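# Right the fallen red-capped vial into the empty well

## Task

On the tray, the red-capped vial lies on its side among the other vials and may be leaking. Put it into the empty well standing with its cap upward, and finish with every vial upright in a well. The robot must never touch the red vial directly (doing so fails the job); forceps are provided, standing in a holder. Letting any glass drop more than a few centimetres also fails the job.

## Robot and tools

Robot: two arms, left_arm and right_arm, each with a two-finger gripper. The red vial may only be handled through the forceps, which must be picked from their holder first. Nothing may end up off the table, and nothing should fall, be slammed or be pushed hard. Loose objects can occasionally get nudged by outside disturbances.

Frame: the scene frame has its origin at table-top height, midway between the nominal arm bases; +z is up, +x points out over the table, and left_arm sits on the +y side (image left/right does not match arm names). Calibrated bases: left_arm at (-0.043, +0.432, +0.045) m, quat_wxyz (+1.000, 0, 0, -0.024); right_arm at (-0.009, -0.328, +0.045) m, quat_wxyz (+1.000, 0, 0, -0.008). Printed hand positions can be a few cm off, more when reaching far. Gripper axes: fingers point along its +z and close along its x; end_effector_position is the point between the pads, fingertips extend 17.5 mm further. A block juts about 10 cm toward the gripper's -y side.

Row format (used by execute_actions and move): 18 numbers, each in [-1, 1], always covering both arms: left_arm dx, dy, dz, rx, ry, rz, gripper position, force_limit, speed, then the same nine for right_arm. dx..rz are offsets, not poses: a displacement along scene axes plus a rotation vector (rx, ry, rz), measured from that arm's Hand target as it stood when the action or move began, the arm rotating about its own hand position. Scale: 1.0 = 0.6 m or 180 degrees. All zeros on the six pose numbers re-requests the current Hand target. Gripper position: +1 fully open (50 mm gap), about -0.65 pads meet, -1 means grip (close until blocked). force_limit: -1 about 20 N per pad, 0 about 102 N, +1 about 185 N (final force up to ~15 N more). speed: -1 is 20 mm/s, 0 is 85, +1 is 150. Gripper numbers are commands every time, so resend the previous values to leave a gripper unchanged. New force_limit/speed apply only after the position number changes by at least 0.01.

Tools:
execute_actions(actions, cameras): actions is a list of actions; each action is a list of up to 15 rows, one per 1/30 s step, the last row held if fewer. Every row counts from the action's starting Hand target. Empty actions returns state plus all camera images.
move(target, speed, blend, stop_force, zero, blocking, cameras): straight-line paths toward target, one row or a list of up to 15 rows, each offset from the same starting Hand targets. speed in m/s, 0.002 to 3.6 (default 0.25), rotations capped at twice that in rad/s; one value or one per target. blend in metres rounds corners (0 = stop at each). stop_force in N, 3 to 120, shared by both arms, ends an arm's path when it feels that much push; use slow speed with it, omit it when moving away from a contact, and do not rely on it while the gripper rotates or to catch light tipping of loose items. zero (only with stop_force) re-zeroes the force baseline, default true. blocking=false returns early but cannot combine with stop_force. Moves last 0.5 to 10 s and do not avoid obstacles; avoid paths near an arm's own base.
wait(seconds 0 to 10, cameras): holds last commands.
stop(cameras): brakes a running move.
zoom_image(camera, region [x0, y0, x1, y1] in pixels, max 504x504): closer view from the newest image.
zero_wrist_force(arm): resets that arm's force baseline.
finished_scene(scene): ends the current scene, given its number; irreversible.
Cameras: cam_head_left, cam_head_right, cam_high, cam_left_wrist, cam_right_wrist, all 896x504; ['all'] for every one.

Results: end_effector_position (m), quat_wxyz, velocities in scene frame; Hand target is the last commanded pose after clipping (orientation is clipped to within 32 degrees of the measured one per step) and the base for next offsets. A gripper can settle short; resend the gap as an offset. object_status: 0 moving, 1 blocked opening, 2 blocked closing (held), 3 reached position or pads met. Opening in mm is about (250 - position_measured) x 0.202. move adds a line with its ending (done, off_target, moving, held, fault) and limits (paced = clipped, held = steps withheld). Wrist force/torque are in the gripper's axes, surface pushes read as force into the arm. Joint velocities may read 'within noise'.

Hazards: arms are stiff, so commanding past a firm contact can cause a fault stop (torque limits: wrist joints about 15-16.8 N m, others 136; net force about 150 N) that freezes the arm 10 s. Faster moves hit harder. Keep arms apart; grasping the other arm's fingers counts as a press. Sustained loads or stretched poses heat motors; MOTOR HOT warns, and 85 °C brakes the arm for 30-60 s. Motions lag commands by about 0.09 to 0.22 s and may overshoot when fast.

Each tool is called in YAML: its name, and indented under it one key for each argument.

## Session

execute_actions:
  actions: []

Scene clock: 0.00 s.
left_arm: end_effector_position=(+0.2026, +0.0059, +0.1759) position_measured=3 object_status=3 end_effector_quat_wxyz=(-0.129, +0.616, -0.207, +0.749) | right_arm: end_effector_position=(+0.3630, +0.0098, +0.2176) position_measured=3 object_status=3 end_effector_quat_wxyz=(+0.159, +0.661, -0.730, -0.069)
Joint positions: left_arm=[-1.892 -0.984 2.059 -0.44 -0.265 -1.694] | right_arm=[4.065 -1.817 -1.659 -1.531 1.759 -2.164]
Joint velocities: within noise
Joint torques (N m): no reading
Wrist force (N): no reading
Wrist torque (N m): no reading
Wrist force, peak (N): no reading
Hand target: left_arm +0.2026, +0.0059, +0.1759; -0.129, +0.616, -0.207, +0.749 | right_arm +0.3630, +0.0098, +0.2176; -0.159, -0.661, +0.730, +0.069
Tool commands: left_gripper/position=+1.0 left_gripper/force_limit=+1.0 left_gripper/speed=+1.0 right_gripper/position=+1.0 right_gripper/force_limit=+1.0 right_gripper/speed=+1.0

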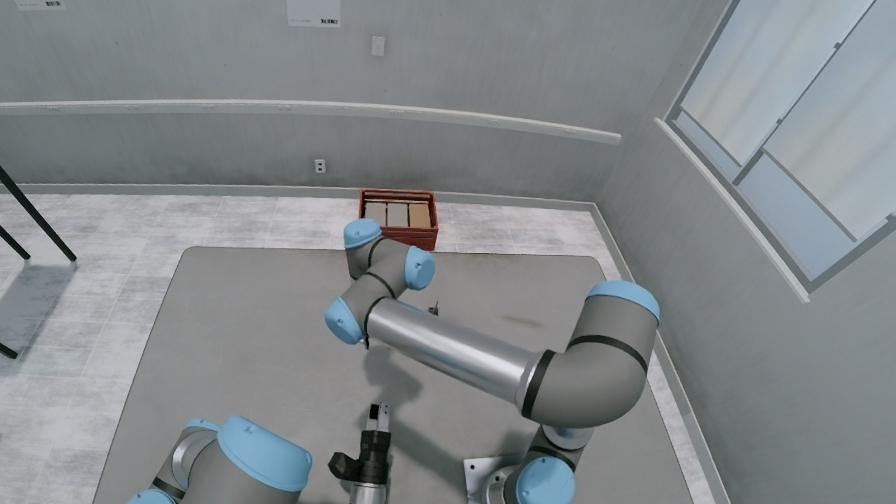

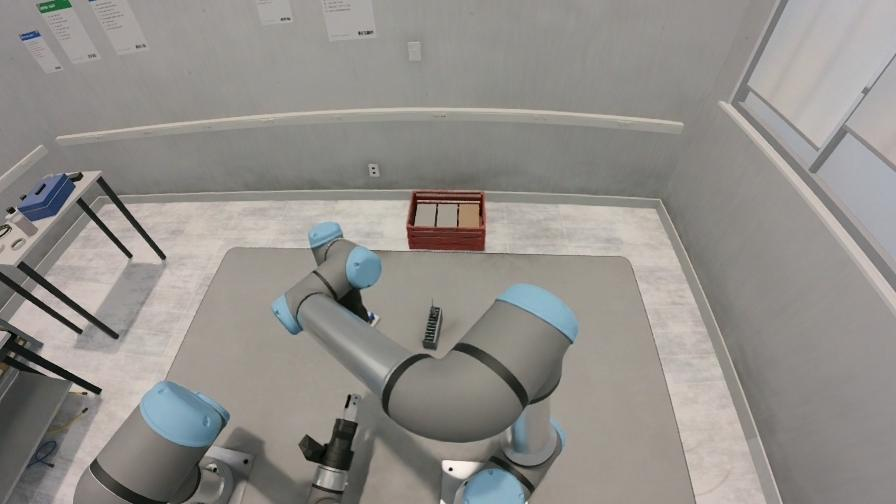

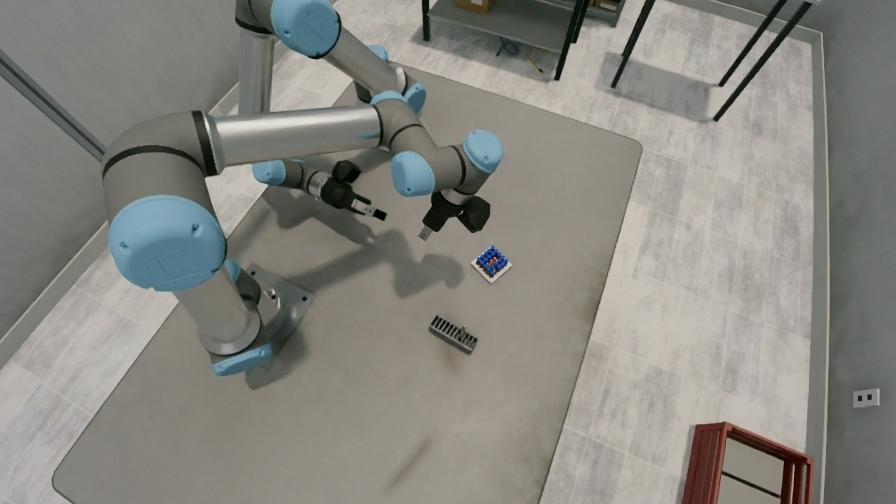

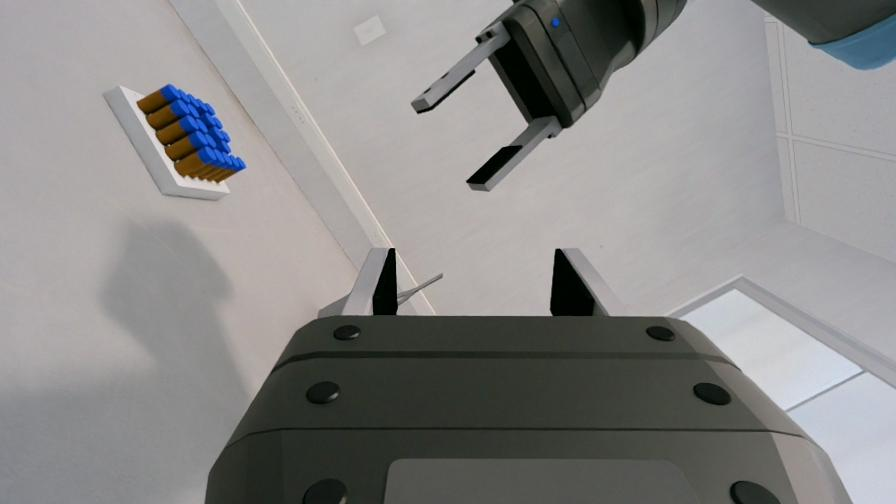

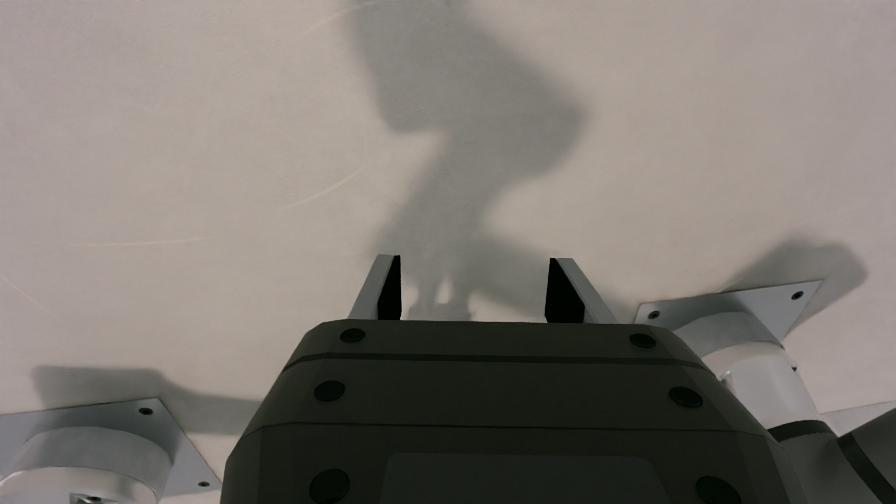

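zoom_image:
  camera: "cam_high"
  region: [420, 230, 540, 300]

zoom_image:
  camera: "cam_high"
  region: [400, 290, 520, 370]

zoom_image:
  camera: "cam_left_wrist"
  region: [90, 60, 270, 220]

zoom_image:
  camera: "cam_head_right"
  region: [330, 280, 480, 370]

Scaled by 4.200 from the camera's 896x504 image, which has a finer 1280x720 frame.

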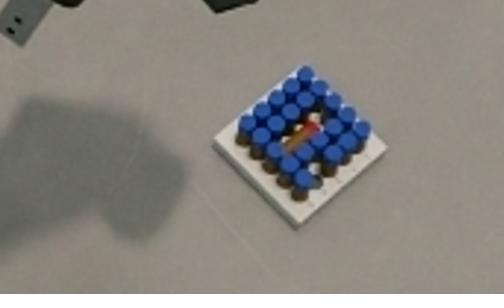

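Scaled by 4.200 from the camera's 896x504 image, which has a finer 1280x720 frame.

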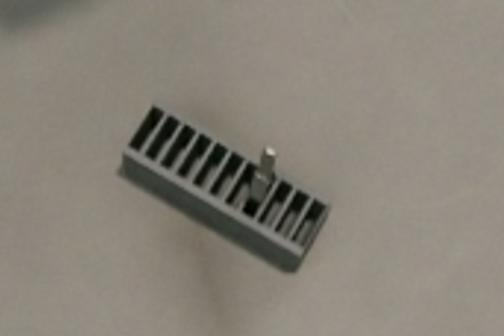

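Scaled by 2.800 from the camera's 896x504 image, which has a finer 1280x720 frame.

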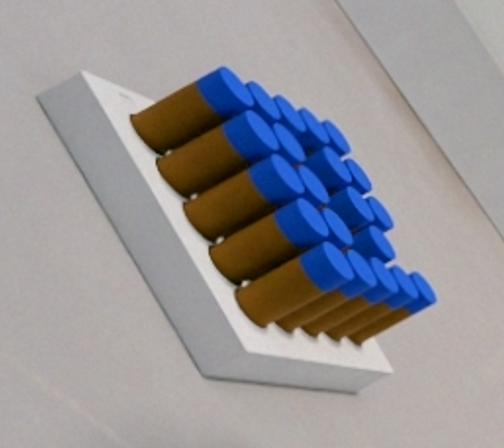

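Scaled by 3.360 from the camera's 896x504 image, which has a finer 1280x720 frame.

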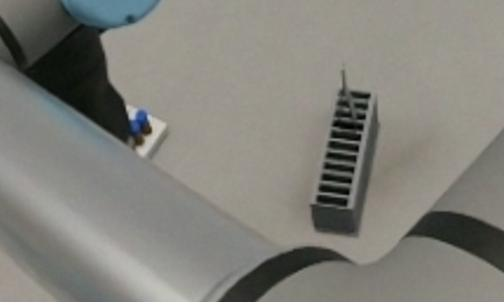

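move:
  target: [0,0,0,0,0,0,1,1,1, 0.062,-0.017,0.22,0.0407,-0.1032,0.0312,1,1,1]
  cameras: ["cam_right_wrist","cam_high","cam_left_wrist"]

Scene clock: 2.13 s.
left_arm: end_effector_position=(+0.2026, +0.0059, +0.1759) position_measured=3 object_status=3 end_effector_quat_wxyz=(-0.129, +0.616, -0.207, +0.749) | right_arm: end_effector_position=(+0.4002, -0.0003, +0.3496) position_measured=3 object_status=3 end_effector_quat_wxyz=(+0.000, +0.707, -0.707, +0.000)
Joint positions: left_arm=[-1.892 -0.984 2.059 -0.44 -0.265 -1.694] | right_arm=[4.09 -1.609 -1.591 -1.513 1.571 -2.209]
Joint torques (N m): left_arm=[0.34 -35.43 -6.78 2.18 -1.4 -0.02] | right_arm=[-10.92 30.59 18.18 0.64 -0.65 1.15]
Wrist force (N): left_arm=[0.2 -0.2 -0.1] | right_arm=[-0.5 -1.4 -0.2]
Wrist torque (N m): left_arm=[-0.02 -0.03 0.00] | right_arm=[-0.06 -0.04 0.13]
Wrist force, peak (N): left_arm=[0.2 -0.5 -0.3] | right_arm=[-0.8 -1.5 2.7]
Hand target: left_arm +0.2026, +0.0059, +0.1759; -0.129, +0.616, -0.207, +0.749 | right_arm +0.4002, -0.0004, +0.3496; +0.001, +0.707, -0.707, +0.000
Off the commanded pose: left_arm 0.000 m, 0 deg | right_arm 0.000 m, 0 deg.
move: done
Images, in order (width x height): cam_high 896x504, cam_left_wrist 896x504, cam_right_wrist 896x504.

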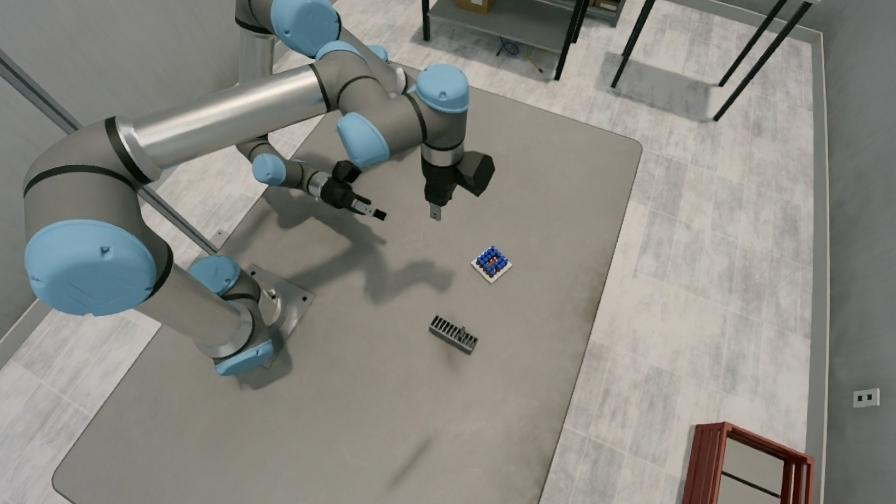

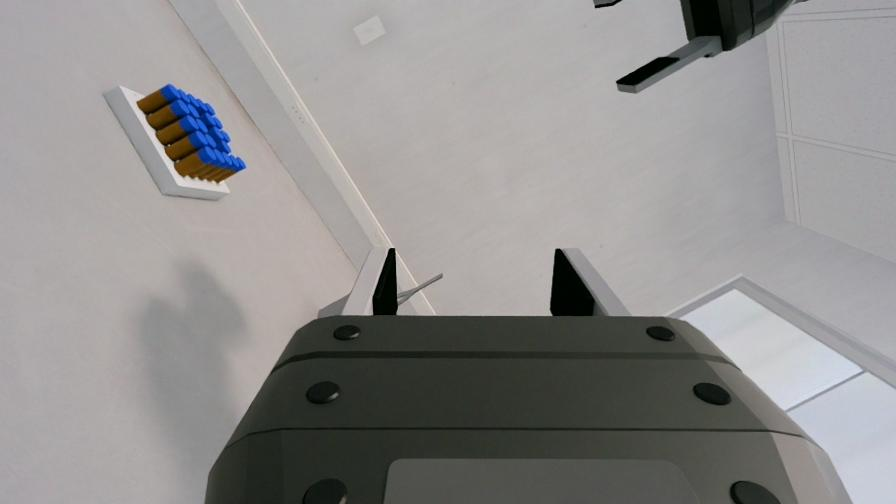

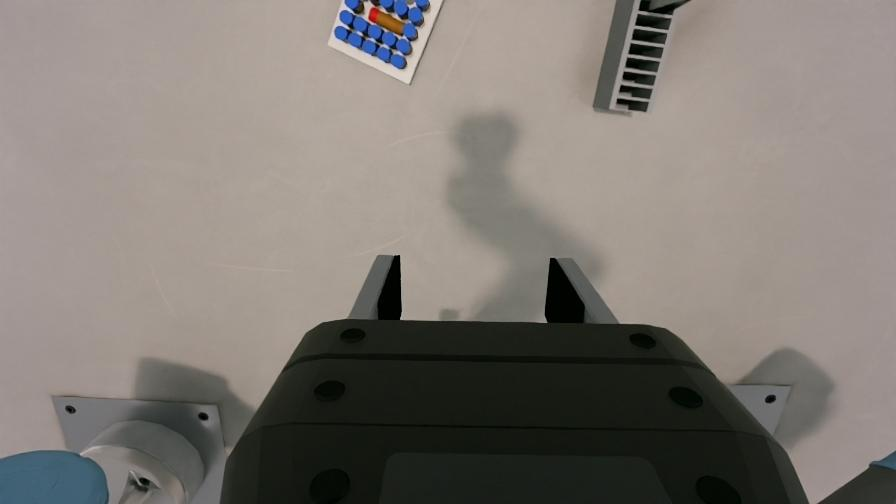

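move:
  target: [0,0,0,0,0,0,1,1,1, 0.2,0,0,0,0,0,1,1,1]
  cameras: ["cam_right_wrist"]

Scene clock: 4.17 s.
left_arm: end_effector_position=(+0.2026, +0.0059, +0.1759) position_measured=3 object_status=3 end_effector_quat_wxyz=(-0.129, +0.616, -0.207, +0.749) | right_arm: end_effector_position=(+0.5201, -0.0005, +0.3496) position_measured=3 object_status=3 end_effector_quat_wxyz=(+0.001, +0.707, -0.707, +0.000)
Joint positions: left_arm=[-1.892 -0.984 2.059 -0.44 -0.265 -1.694] | right_arm=[3.928 -1.848 -1.311 -1.554 1.571 -2.371]
Joint torques (N m): left_arm=[0.25 -36.08 -7.62 2.2 -1.35 0.09] | right_arm=[2.57 27.17 39.12 6.26 -0.22 -1.49]
Wrist force (N): left_arm=[0.2 -0.3 0.1] | right_arm=[-0.4 -1.5 0.0]
Wrist torque (N m): left_arm=[-0.05 -0.03 0.00] | right_arm=[-0.08 -0.04 0.13]
Wrist force, peak (N): left_arm=[0.3 -0.5 -0.3] | right_arm=[-0.4 -5.3 0.1]
Hand target: left_arm +0.2026, +0.0059, +0.1759; -0.129, +0.616, -0.207, +0.749 | right_arm +0.5202, -0.0004, +0.3496; +0.001, +0.707, -0.707, +0.000
Off the commanded pose: left_arm 0.000 m, 0 deg | right_arm 0.000 m, 0 deg.
move: done
Images, in order (width x height): cam_right_wrist 896x504.

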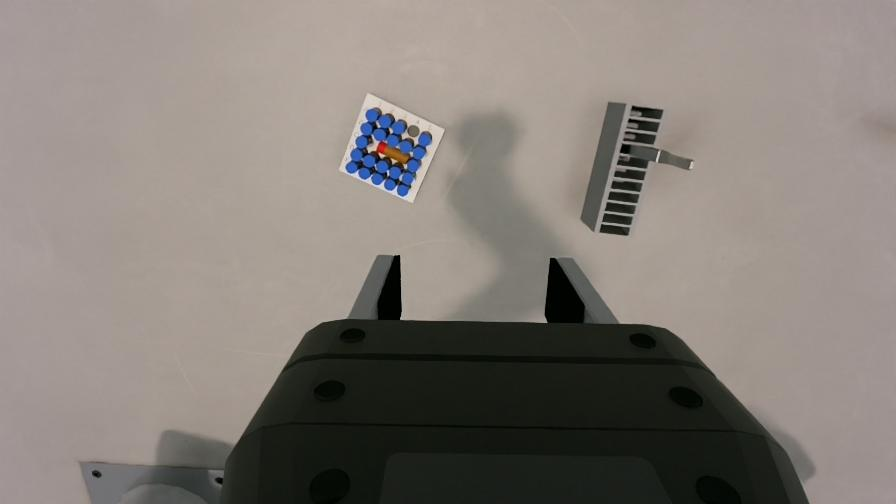

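zoom_image:
  camera: "cam_right_wrist"
  region: [320, 80, 470, 220]

zoom_image:
  camera: "cam_right_wrist"
  region: [560, 80, 710, 250]

Scaled by 3.360 from the camera's 896x504 image, which has a finer 1280x720 frame.

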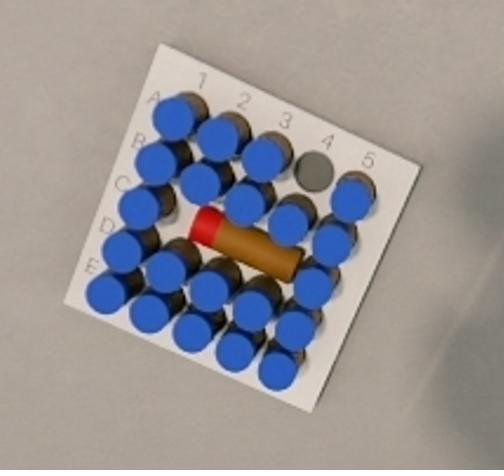

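Scaled by 2.965 from the camera's 896x504 image, which has a finer 1280x720 frame.

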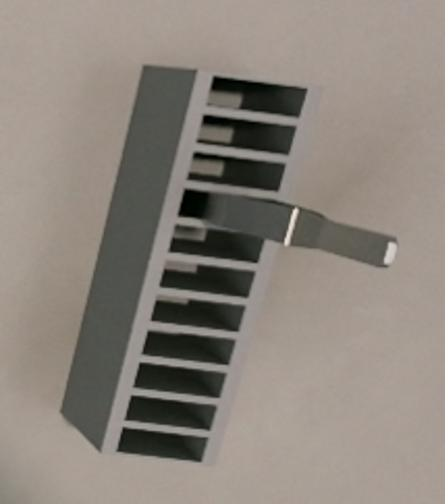

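move:
  target: [0,0,0,0,0,0,1,1,1, 0,0,-0.1,0,0,0,1,1,1]
  cameras: ["cam_right_wrist"]

zoom_image:
  camera: "cam_right_wrist"
  region: [280, 0, 480, 200]

zoom_image:
  camera: "cam_right_wrist"
  region: [590, 30, 790, 230]

Scene clock: 5.70 s.
left_arm: end_effector_position=(+0.2026, +0.0059, +0.1759) position_measured=3 object_status=3 end_effector_quat_wxyz=(-0.129, +0.616, -0.207, +0.749) | right_arm: end_effector_position=(+0.5202, -0.0004, +0.2896) position_measured=3 object_status=3 end_effector_quat_wxyz=(+0.001, +0.707, -0.707, +0.000)
Joint positions: left_arm=[-1.892 -0.984 2.059 -0.44 -0.265 -1.694] | right_arm=[3.928 -1.861 -1.447 -1.405 1.57 -2.371]
Joint torques (N m): left_arm=[-0.03 -36.2 -7.33 2.27 -1.41 -0.1] | right_arm=[-8.26 47.99 28.44 3.62 -0.62 -0.08]
Wrist force (N): left_arm=[0.2 0.0 -0.1] | right_arm=[-0.5 -1.0 0.0]
Wrist torque (N m): left_arm=[-0.01 -0.03 -0.01] | right_arm=[-0.02 -0.04 0.13]
Wrist force, peak (N): left_arm=[0.4 -0.4 -0.2] | right_arm=[-0.7 -1.4 -2.3]
Hand target: left_arm +0.2026, +0.0059, +0.1759; -0.129, +0.616, -0.207, +0.749 | right_arm +0.5202, -0.0004, +0.2896; +0.001, +0.707, -0.707, +0.000
Off the commanded pose: left_arm 0.000 m, 0 deg | right_arm 0.000 m, 0 deg.
move: done
Images, in order (width x height): cam_right_wrist 896x504.

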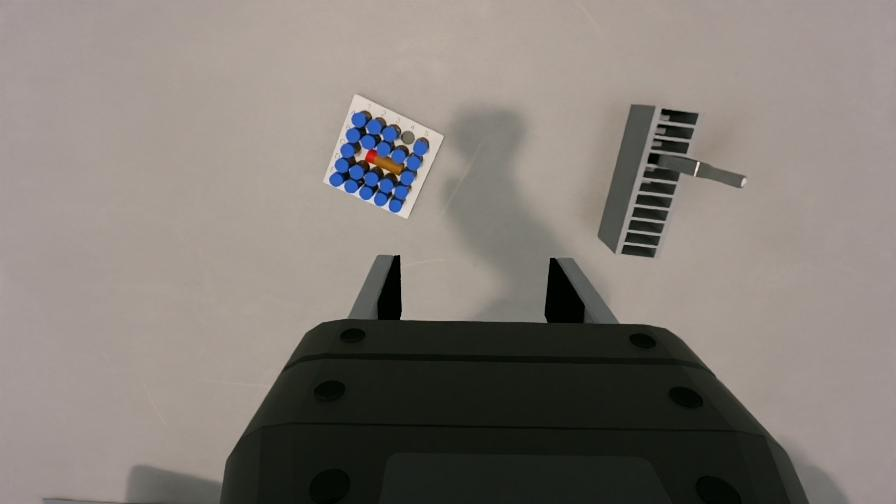

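Scaled by 2.520 from the camera's 896x504 image, which has a finer 1280x720 frame.

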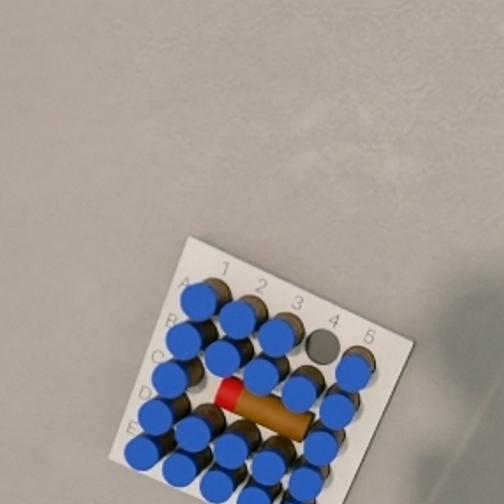

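Scaled by 2.520 from the camera's 896x504 image, which has a finer 1280x720 frame.

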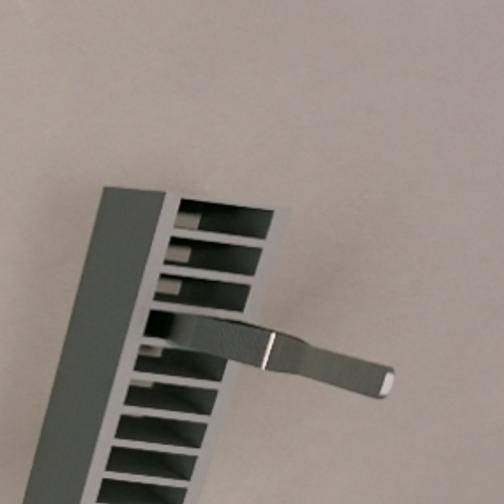

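move:
  target: [0,0,0,0,0,0,1,1,1, -0.22,-0.29,-0.206,0,-0.4167,0,1,1,1]
  cameras: ["cam_right_wrist","cam_high"]

zoom_image:
  camera: "cam_right_wrist"
  region: [300, 20, 700, 320]

Scene clock: 10.00 s.
left_arm: end_effector_position=(+0.2026, +0.0059, +0.1759) position_measured=3 object_status=3 end_effector_quat_wxyz=(-0.129, +0.616, -0.207, +0.749) | right_arm: end_effector_position=(+0.4102, -0.1462, +0.1879) position_measured=3 object_status=3 end_effector_quat_wxyz=(-0.364, +0.605, -0.606, +0.367)
Joint positions: left_arm=[-1.892 -0.984 2.059 -0.44 -0.265 -1.694] | right_arm=[4.455 -1.577 -2.781 0.11 0.549 -2.105]
Joint torques (N m): left_arm=[1.32 -36.78 -7.87 2.22 -1.2 0.12] | right_arm=[-13.65 16.44 25.39 5.72 -0.7 -1.47]
Wrist force (N): left_arm=[0.1 -0.1 -0.1] | right_arm=[-0.3 -4.8 0.0]
Wrist torque (N m): left_arm=[-0.02 -0.02 0.00] | right_arm=[-0.34 0.27 0.51]
Wrist force, peak (N): left_arm=[0.4 -0.4 -0.4] | right_arm=[5.2 -16.9 -0.3]
Hand target: left_arm +0.2026, +0.0059, +0.1759; -0.129, +0.616, -0.207, +0.749 | right_arm +0.4102, -0.1462, +0.1879; -0.364, +0.605, -0.606, +0.367 (not the last commanded pose)
Off the commanded pose: left_arm 0.000 m, 0 deg | right_arm 0.042 m, 13 deg.
move: held (right_arm; a check stopped the path); limits=held
pose unreachable (right arm): on one or more control steps of this call, first in action 0 (counted from 0), this arm could not follow its commanded pose, so it was not sent that pose on those steps. It may still have moved: this result reports where it is.
cause: moving toward the commanded pose would bring two parts of the arm too close to each other (joints 3 (elbow) and 4 (wrist 1) lie between them).
Images, in order (width x height): cam_high 896x504, cam_right_wrist 896x504.

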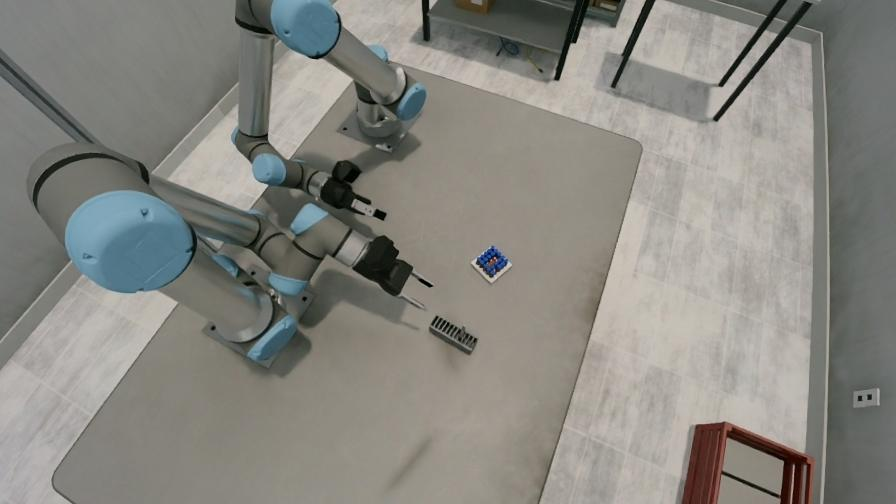

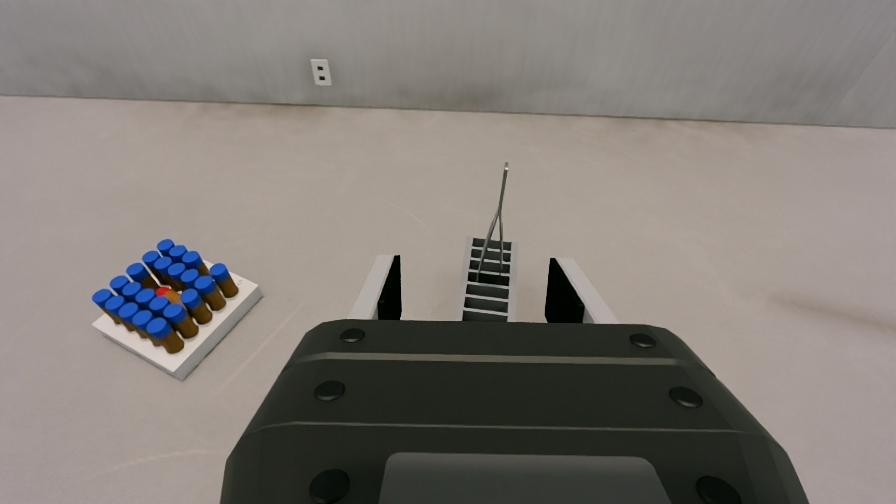

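Scaled by 1.260 from the camera's 896x504 image, which has a finer 1280x720 frame.

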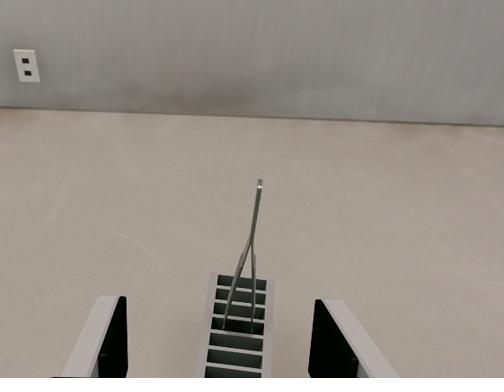

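zoom_image:
  camera: "cam_right_wrist"
  region: [430, 150, 570, 330]

zoom_image:
  camera: "cam_right_wrist"
  region: [80, 220, 280, 390]

Scaled by 2.800 from the camera's 896x504 image, which has a finer 1280x720 frame.

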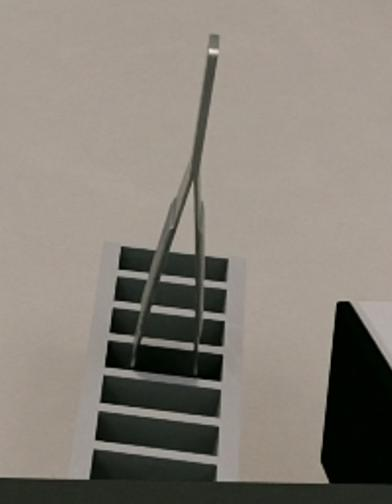

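Scaled by 2.520 from the camera's 896x504 image, which has a finer 1280x720 frame.

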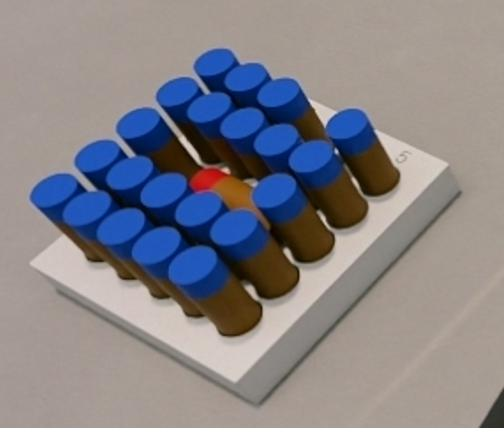

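move:
  target: [0,0,0,0,0,0,1,1,1, 0.058,-0.02,-0.05,0,0,-0.067,1,1,1]
  cameras: ["cam_right_wrist"]

zoom_image:
  camera: "cam_right_wrist"
  region: [390, 60, 630, 330]

Scene clock: 11.83 s.
left_arm: end_effector_position=(+0.2026, +0.0059, +0.1759) position_measured=3 object_status=3 end_effector_quat_wxyz=(-0.129, +0.616, -0.207, +0.749) | right_arm: end_effector_position=(+0.4450, -0.1582, +0.1580) position_measured=3 object_status=3 end_effector_quat_wxyz=(+0.323, -0.538, +0.666, -0.403)
Joint positions: left_arm=[-1.892 -0.984 2.059 -0.44 -0.265 -1.694] | right_arm=[4.352 -1.755 -2.659 -0.005 0.509 -1.907]
Joint torques (N m): left_arm=[0.58 -36.71 -8.12 2.26 -1.18 -0.11] | right_arm=[8.71 7.41 9.96 4.45 -0.1 1.33]
Wrist force (N): left_arm=[0.2 -0.3 -0.1] | right_arm=[-0.4 -4.8 -0.1]
Wrist torque (N m): left_arm=[-0.06 -0.02 0.01] | right_arm=[-0.34 0.29 0.48]
Wrist force, peak (N): left_arm=[0.6 -0.2 0.0] | right_arm=[-0.3 -5.2 -0.8]
Hand target: left_arm +0.2026, +0.0059, +0.1759; -0.129, +0.616, -0.207, +0.749 | right_arm +0.4450, -0.1582, +0.1579; +0.323, -0.538, +0.666, -0.403
Off the commanded pose: left_arm 0.000 m, 0 deg | right_arm 0.000 m, 0 deg.
move: done
Images, in order (width x height): cam_right_wrist 896x504.

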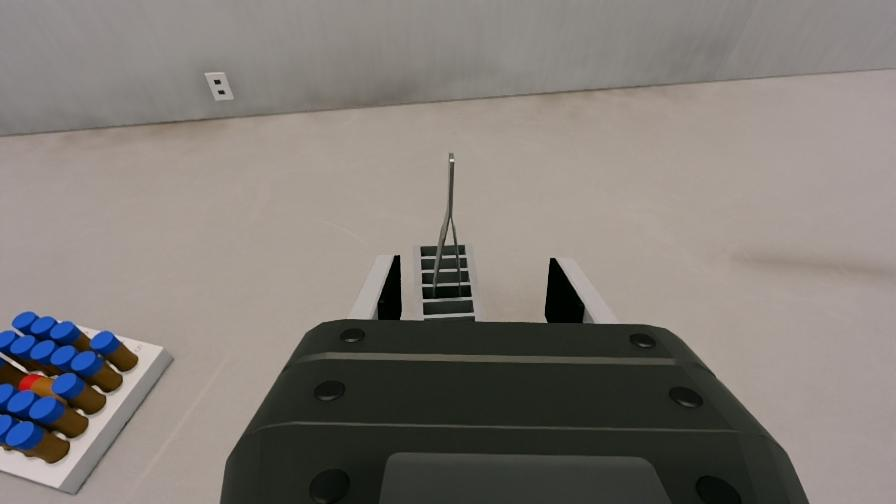

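Scaled by 1.867 from the camera's 896x504 image, which has a finer 1280x720 frame.

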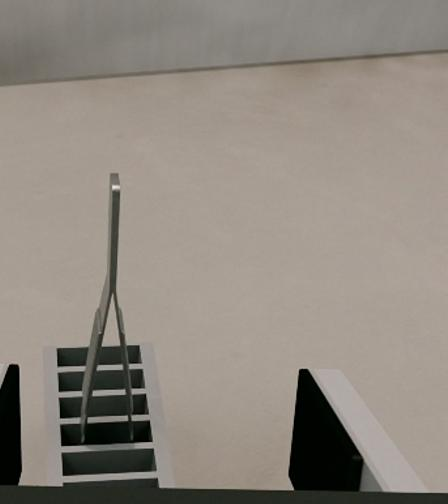

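move:
  target:
    - [0,0,0,0,0,0,1,1,1, 0.0,0.12,0.03,0.0131,0.1178,0.0322,1,1,1]
    - [0,0,0,0,0,0,1,1,1, 0.033,0.36,-0.06,0.0263,0.2357,0.0645,1,1,1]
  blend: 0.05
  cameras: ["cam_right_wrist"]

zoom_image:
  camera: "cam_right_wrist"
  region: [280, 20, 620, 260]

Scene clock: 17.73 s.
left_arm: end_effector_position=(+0.2026, +0.0059, +0.1759) position_measured=3 object_status=3 end_effector_quat_wxyz=(-0.129, +0.616, -0.207, +0.749) | right_arm: end_effector_position=(+0.4649, +0.0576, +0.1219) position_measured=3 object_status=3 end_effector_quat_wxyz=(-0.120, +0.696, -0.697, +0.120)
Joint positions: left_arm=[-1.892 -0.984 2.059 -0.44 -0.265 -1.694] | right_arm=[4.188 -1.904 -1.965 -0.664 1.279 -2.136]
Joint torques (N m): left_arm=[0.13 -36.13 -8.19 2.14 -1 0.08] | right_arm=[15.01 23.3 34.01 4.73 0.77 0.4]
Wrist force (N): left_arm=[0.2 -0.2 0.0] | right_arm=[-0.4 -2.3 -0.2]
Wrist torque (N m): left_arm=[-0.03 -0.02 0.01] | right_arm=[-0.07 -0.01 0.32]
Wrist force, peak (N): left_arm=[0.6 -0.3 -0.2] | right_arm=[0.0 -5.2 0.1]
Hand target: left_arm +0.2026, +0.0059, +0.1759; -0.129, +0.616, -0.207, +0.749 | right_arm +0.4648, +0.0578, +0.1219; -0.120, +0.696, -0.697, +0.120
Off the commanded pose: left_arm 0.000 m, 0 deg | right_arm 0.000 m, 0 deg.
move: done
Images, in order (width x height): cam_right_wrist 896x504.

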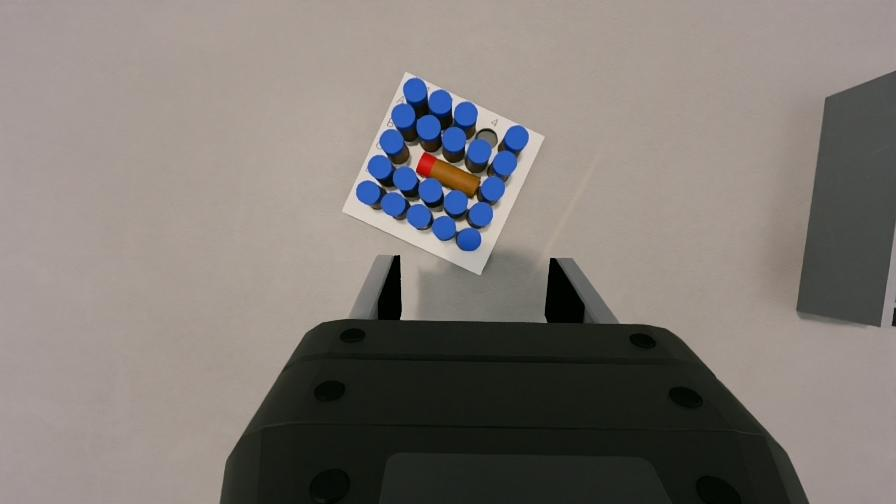

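Scaled by 1.482 from the camera's 896x504 image, which has a finer 1280x720 frame.

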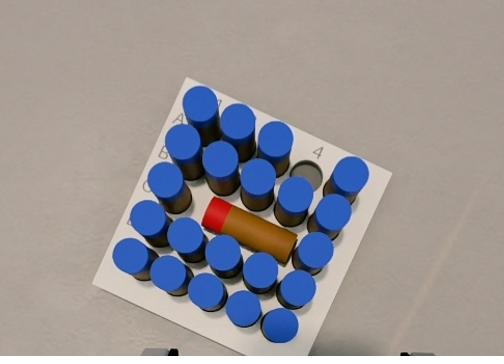

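zoom_image:
  camera: "cam_right_wrist"
  region: [340, 60, 450, 170]

zoom_image:
  camera: "cam_right_wrist"
  region: [400, 120, 550, 220]

Scaled by 4.582 from the camera's 896x504 image, which has a finer 1280x720 frame.

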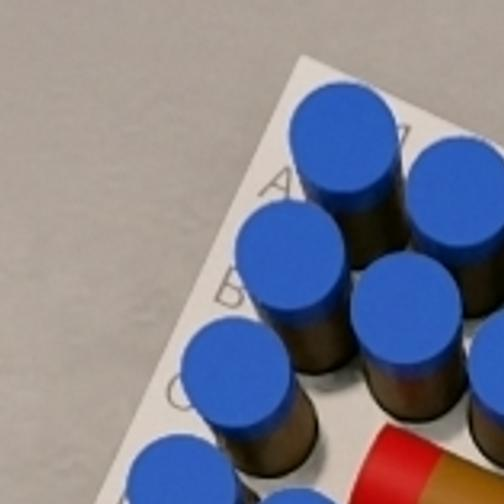

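Scaled by 3.360 from the camera's 896x504 image, which has a finer 1280x720 frame.

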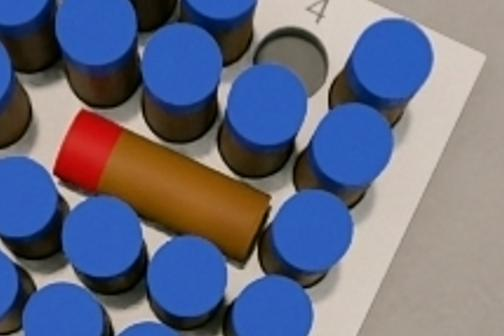

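move:
  target:
    - [0,0,0,0,0,0,1,1,1, -0.108,-0.23,0.297,0.1046,-0.1048,0.18,1,1,1]
    - [0,0,0,0,0,0,1,1,1, -0.075,-0.763,0.297,0.209,-0.21,0.36,1,1,1]
    - [0,0,0,0,0,0,1,1,1, 0.123,-0.698,0.088,0.2615,-0.262,0.4495,1,1,1]
  blend: 0.05
  cameras: ["cam_right_wrist","cam_high"]

zoom_image:
  camera: "cam_right_wrist"
  region: [300, 60, 600, 330]

Scene clock: 23.17 s.
left_arm: end_effector_position=(+0.2026, +0.0059, +0.1759) position_measured=3 object_status=3 end_effector_quat_wxyz=(-0.129, +0.616, -0.207, +0.749) | right_arm: end_effector_position=(+0.4318, -0.3901, +0.2868) position_measured=3 object_status=3 end_effector_quat_wxyz=(-0.574, +0.803, -0.158, +0.039)
Joint positions: left_arm=[-1.892 -0.984 2.059 -0.44 -0.265 -1.694] | right_arm=[2.771 -1.675 -2.071 -1.296 2.775 -4.937]
Joint torques (N m): left_arm=[-0.32 -37.91 -7.73 2.11 -1.07 -0.09] | right_arm=[6.87 16.48 15.21 5.2 0.38 0.67]
Wrist force (N): left_arm=[0.0 -0.2 -0.1] | right_arm=[-0.7 -5.1 0.1]
Wrist torque (N m): left_arm=[-0.03 0.00 0.00] | right_arm=[-0.45 0.37 0.49]
Wrist force, peak (N): left_arm=[0.5 -0.3 -0.2] | right_arm=[2.4 -15.4 -3.5]
Hand target: left_arm +0.2026, +0.0059, +0.1759; -0.129, +0.616, -0.207, +0.749 | right_arm +0.4318, -0.3901, +0.2866; -0.574, +0.803, -0.158, +0.039 (not the last commanded pose)
Off the commanded pose: left_arm 0.000 m, 0 deg | right_arm 0.158 m, 21 deg.
move: held (right_arm; a check stopped the path); path passed 1 of 3 targets; limits=held
pose unreachable (right arm): on one or more control steps of this call, first in action 0 (counted from 0), this arm could not follow its commanded pose, so it was not sent that pose on those steps. It may still have moved: this result reports where it is.
cause: moving toward the commanded pose would bring two parts of the arm too close to each other (its gripper and another part of the arm, with joints 4 (wrist 1) to 6 (wrist 3) between them, 9 mm apart when it was first held).
Images, in order (width x height): cam_high 896x504, cam_right_wrist 896x504.

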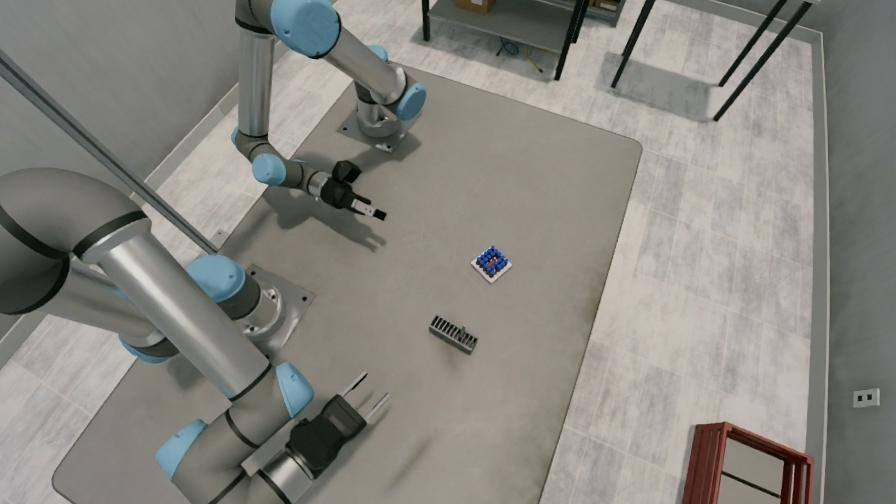

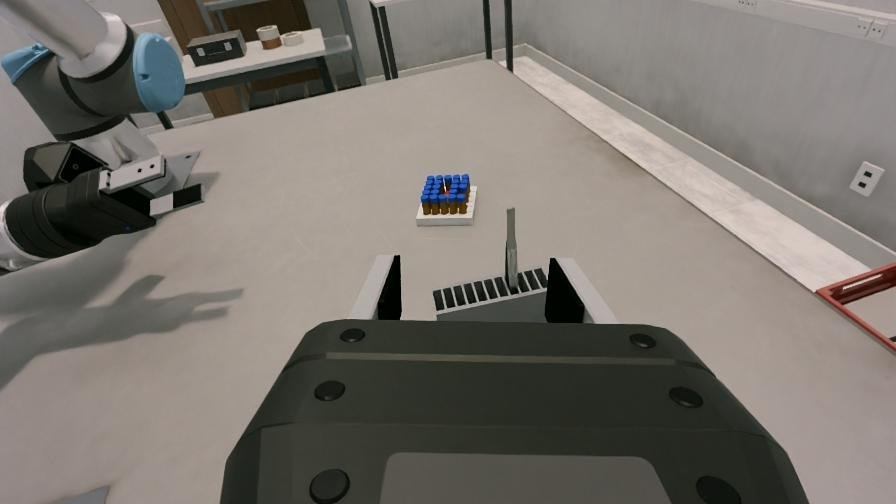

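Scaled by 1.680 from the camera's 896x504 image, which has a finer 1280x720 frame.

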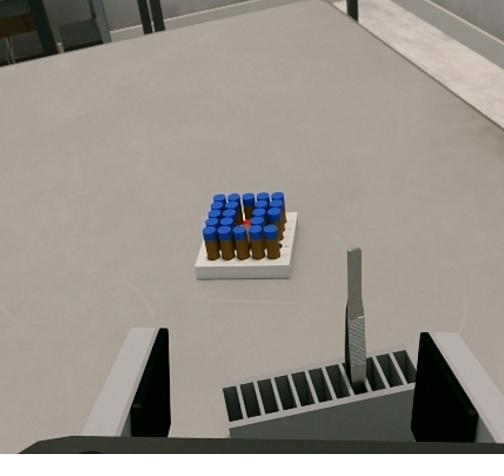

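move:
  target: [0,0,0,0,0,0,1,1,1, 0.08,0.08,-0.14,0,0,-0.09,1,1,1]
  cameras: ["cam_right_wrist"]

zoom_image:
  camera: "cam_right_wrist"
  region: [380, 60, 580, 330]

Scene clock: 24.67 s.
left_arm: end_effector_position=(+0.2026, +0.0059, +0.1759) position_measured=3 object_status=3 end_effector_quat_wxyz=(-0.129, +0.616, -0.207, +0.749) | right_arm: end_effector_position=(+0.4798, -0.3421, +0.2025) position_measured=3 object_status=3 end_effector_quat_wxyz=(-0.562, +0.772, -0.270, +0.119) end_effector_velocity=(+0.000, +0.001, +0.001) end_effector_angular_velocity=(+0.000, -0.005, +0.000)
Joint positions: left_arm=[-1.892 -0.984 2.059 -0.44 -0.265 -1.694] | right_arm=[2.926 -2.018 -2.319 0.333 2.679 -3.822]
Joint velocities: left_arm=[within noise] | right_arm=[0.002 0 0.001 0.007 0 0.004]
Joint torques (N m): left_arm=[-0.37 -37.28 -8.87 2.29 -1.19 -0.15] | right_arm=[9.59 32.82 24.44 6.2 2.83 1.21]
Wrist force (N): left_arm=[0.2 -0.1 -0.2] | right_arm=[-0.7 -5.4 0.2]
Wrist torque (N m): left_arm=[-0.03 -0.03 0.00] | right_arm=[-0.50 0.37 0.49]
Wrist force, peak (N): left_arm=[0.5 -0.5 -0.2] | right_arm=[-1.2 -6.7 -2.1]
Hand target: left_arm +0.2026, +0.0059, +0.1759; -0.129, +0.616, -0.207, +0.749 | right_arm +0.4798, -0.3421, +0.2026; -0.562, +0.772, -0.270, +0.119
Off the commanded pose: left_arm 0.000 m, 0 deg | right_arm 0.000 m, 0 deg.
move: done
Images, in order (width x height): cam_right_wrist 896x504.

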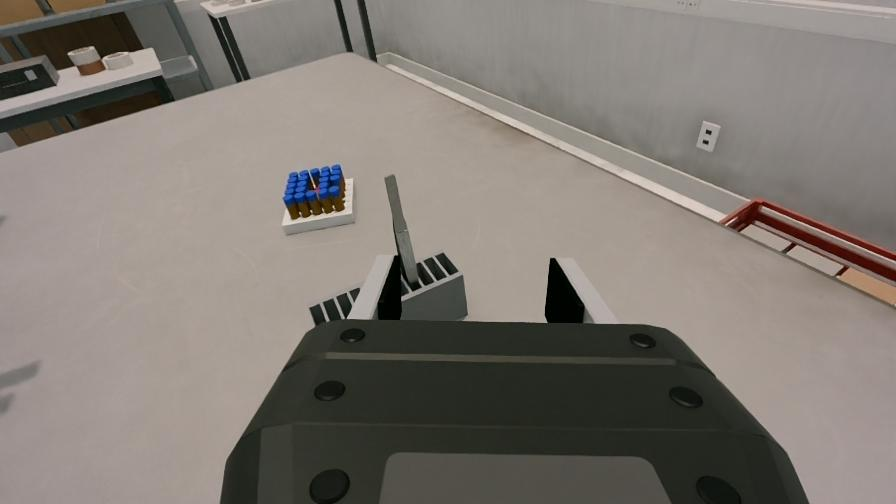

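Scaled by 1.867 from the camera's 896x504 image, which has a finer 1280x720 frame.

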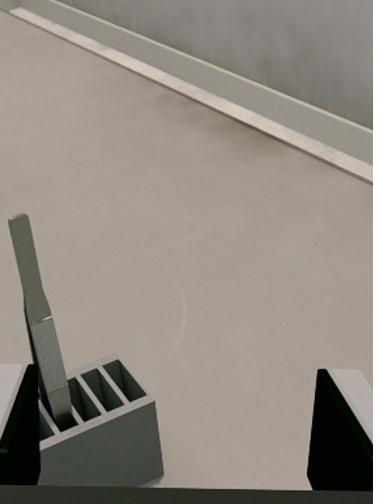

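zoom_image:
  camera: "cam_right_wrist"
  region: [370, 160, 470, 330]

zoom_image:
  camera: "cam_right_wrist"
  region: [270, 150, 370, 250]

Scaled by 2.965 from the camera's 896x504 image, which has a finer 1280x720 frame.

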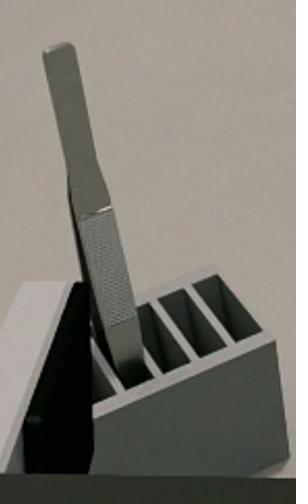

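Scaled by 5.040 from the camera's 896x504 image, which has a finer 1280x720 frame.

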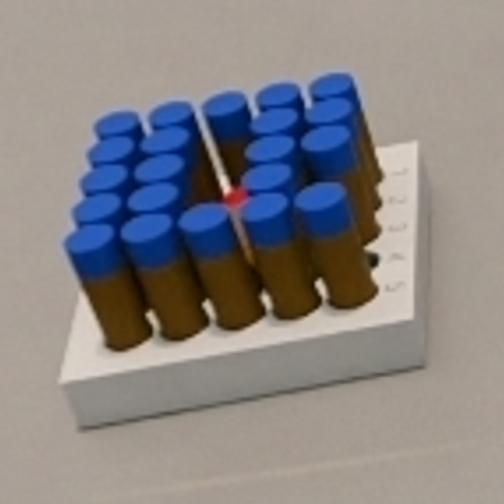

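move:
  target:
    - [-0.019,0.085,0.16,0.3401,0.1463,0.083,1,1,1, 0,0,0,0,0,0,1,1,1]
    - [-0.338,-0.01,0.023,0.3258,0.4615,-0.215,1,1,1, 0,0,0,0,0,0,1,1,1]
    - [0.212,-0.093,0.173,0.3258,0.4615,-0.215,1,1,1, 0,0,0,0,0,0,1,1,1]
  blend: 0.04
  cameras: ["cam_right_wrist","cam_high"]

Scene clock: 34.77 s.
left_arm: end_effector_position=(+0.3297, -0.0500, +0.2798) position_measured=3 object_status=3 end_effector_quat_wxyz=(+0.001, +0.707, -0.707, +0.000) | right_arm: end_effector_position=(+0.4798, -0.3421, +0.2026) position_measured=3 object_status=3 end_effector_quat_wxyz=(-0.562, +0.772, -0.270, +0.119)
Joint positions: left_arm=[-1.083 -1.308 1.509 -1.773 -1.572 2.01] | right_arm=[2.926 -2.018 -2.318 0.333 2.679 -3.822]
Joint torques (N m): left_arm=[8.75 -32.3 -30.52 -3.27 -0.16 1.75] | right_arm=[-10.64 40.1 23.74 0.77 3.1 -1.33]
Wrist force (N): left_arm=[0.6 -0.4 2.1] | right_arm=[-0.6 -5.4 -0.1]
Wrist torque (N m): left_arm=[-0.51 0.00 0.32] | right_arm=[-0.48 0.35 0.49]
Wrist force, peak (N): left_arm=[0.9 -3.5 1.4] | right_arm=[-0.8 -5.6 0.1]
Hand target: left_arm +0.3298, -0.0499, +0.2797; +0.001, +0.707, -0.707, +0.000 | right_arm +0.4798, -0.3421, +0.2026; -0.562, +0.772, -0.270, +0.119
Off the commanded pose: left_arm 0.000 m, 0 deg | right_arm 0.000 m, 0 deg.
move: done
Images, in order (width x height): cam_high 896x504, cam_right_wrist 896x504.

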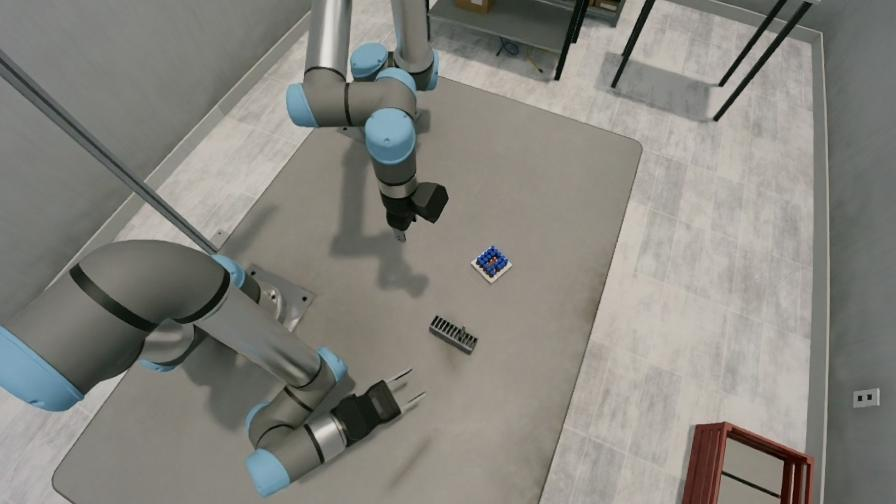

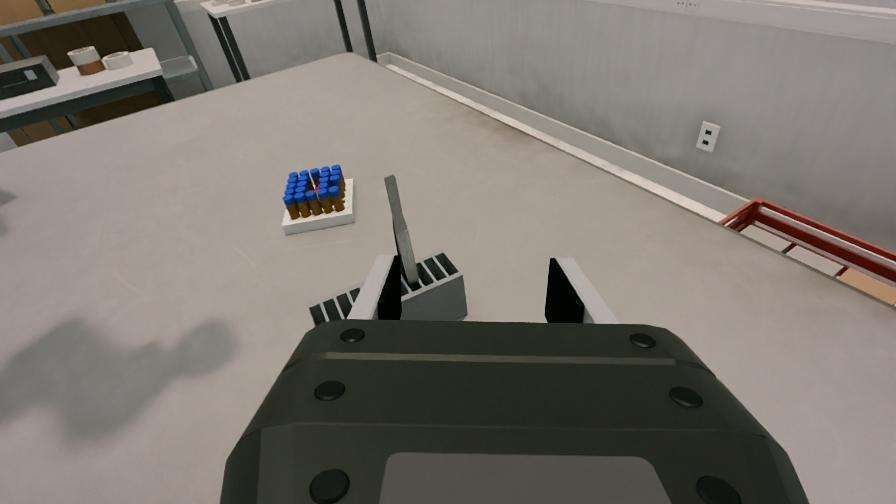

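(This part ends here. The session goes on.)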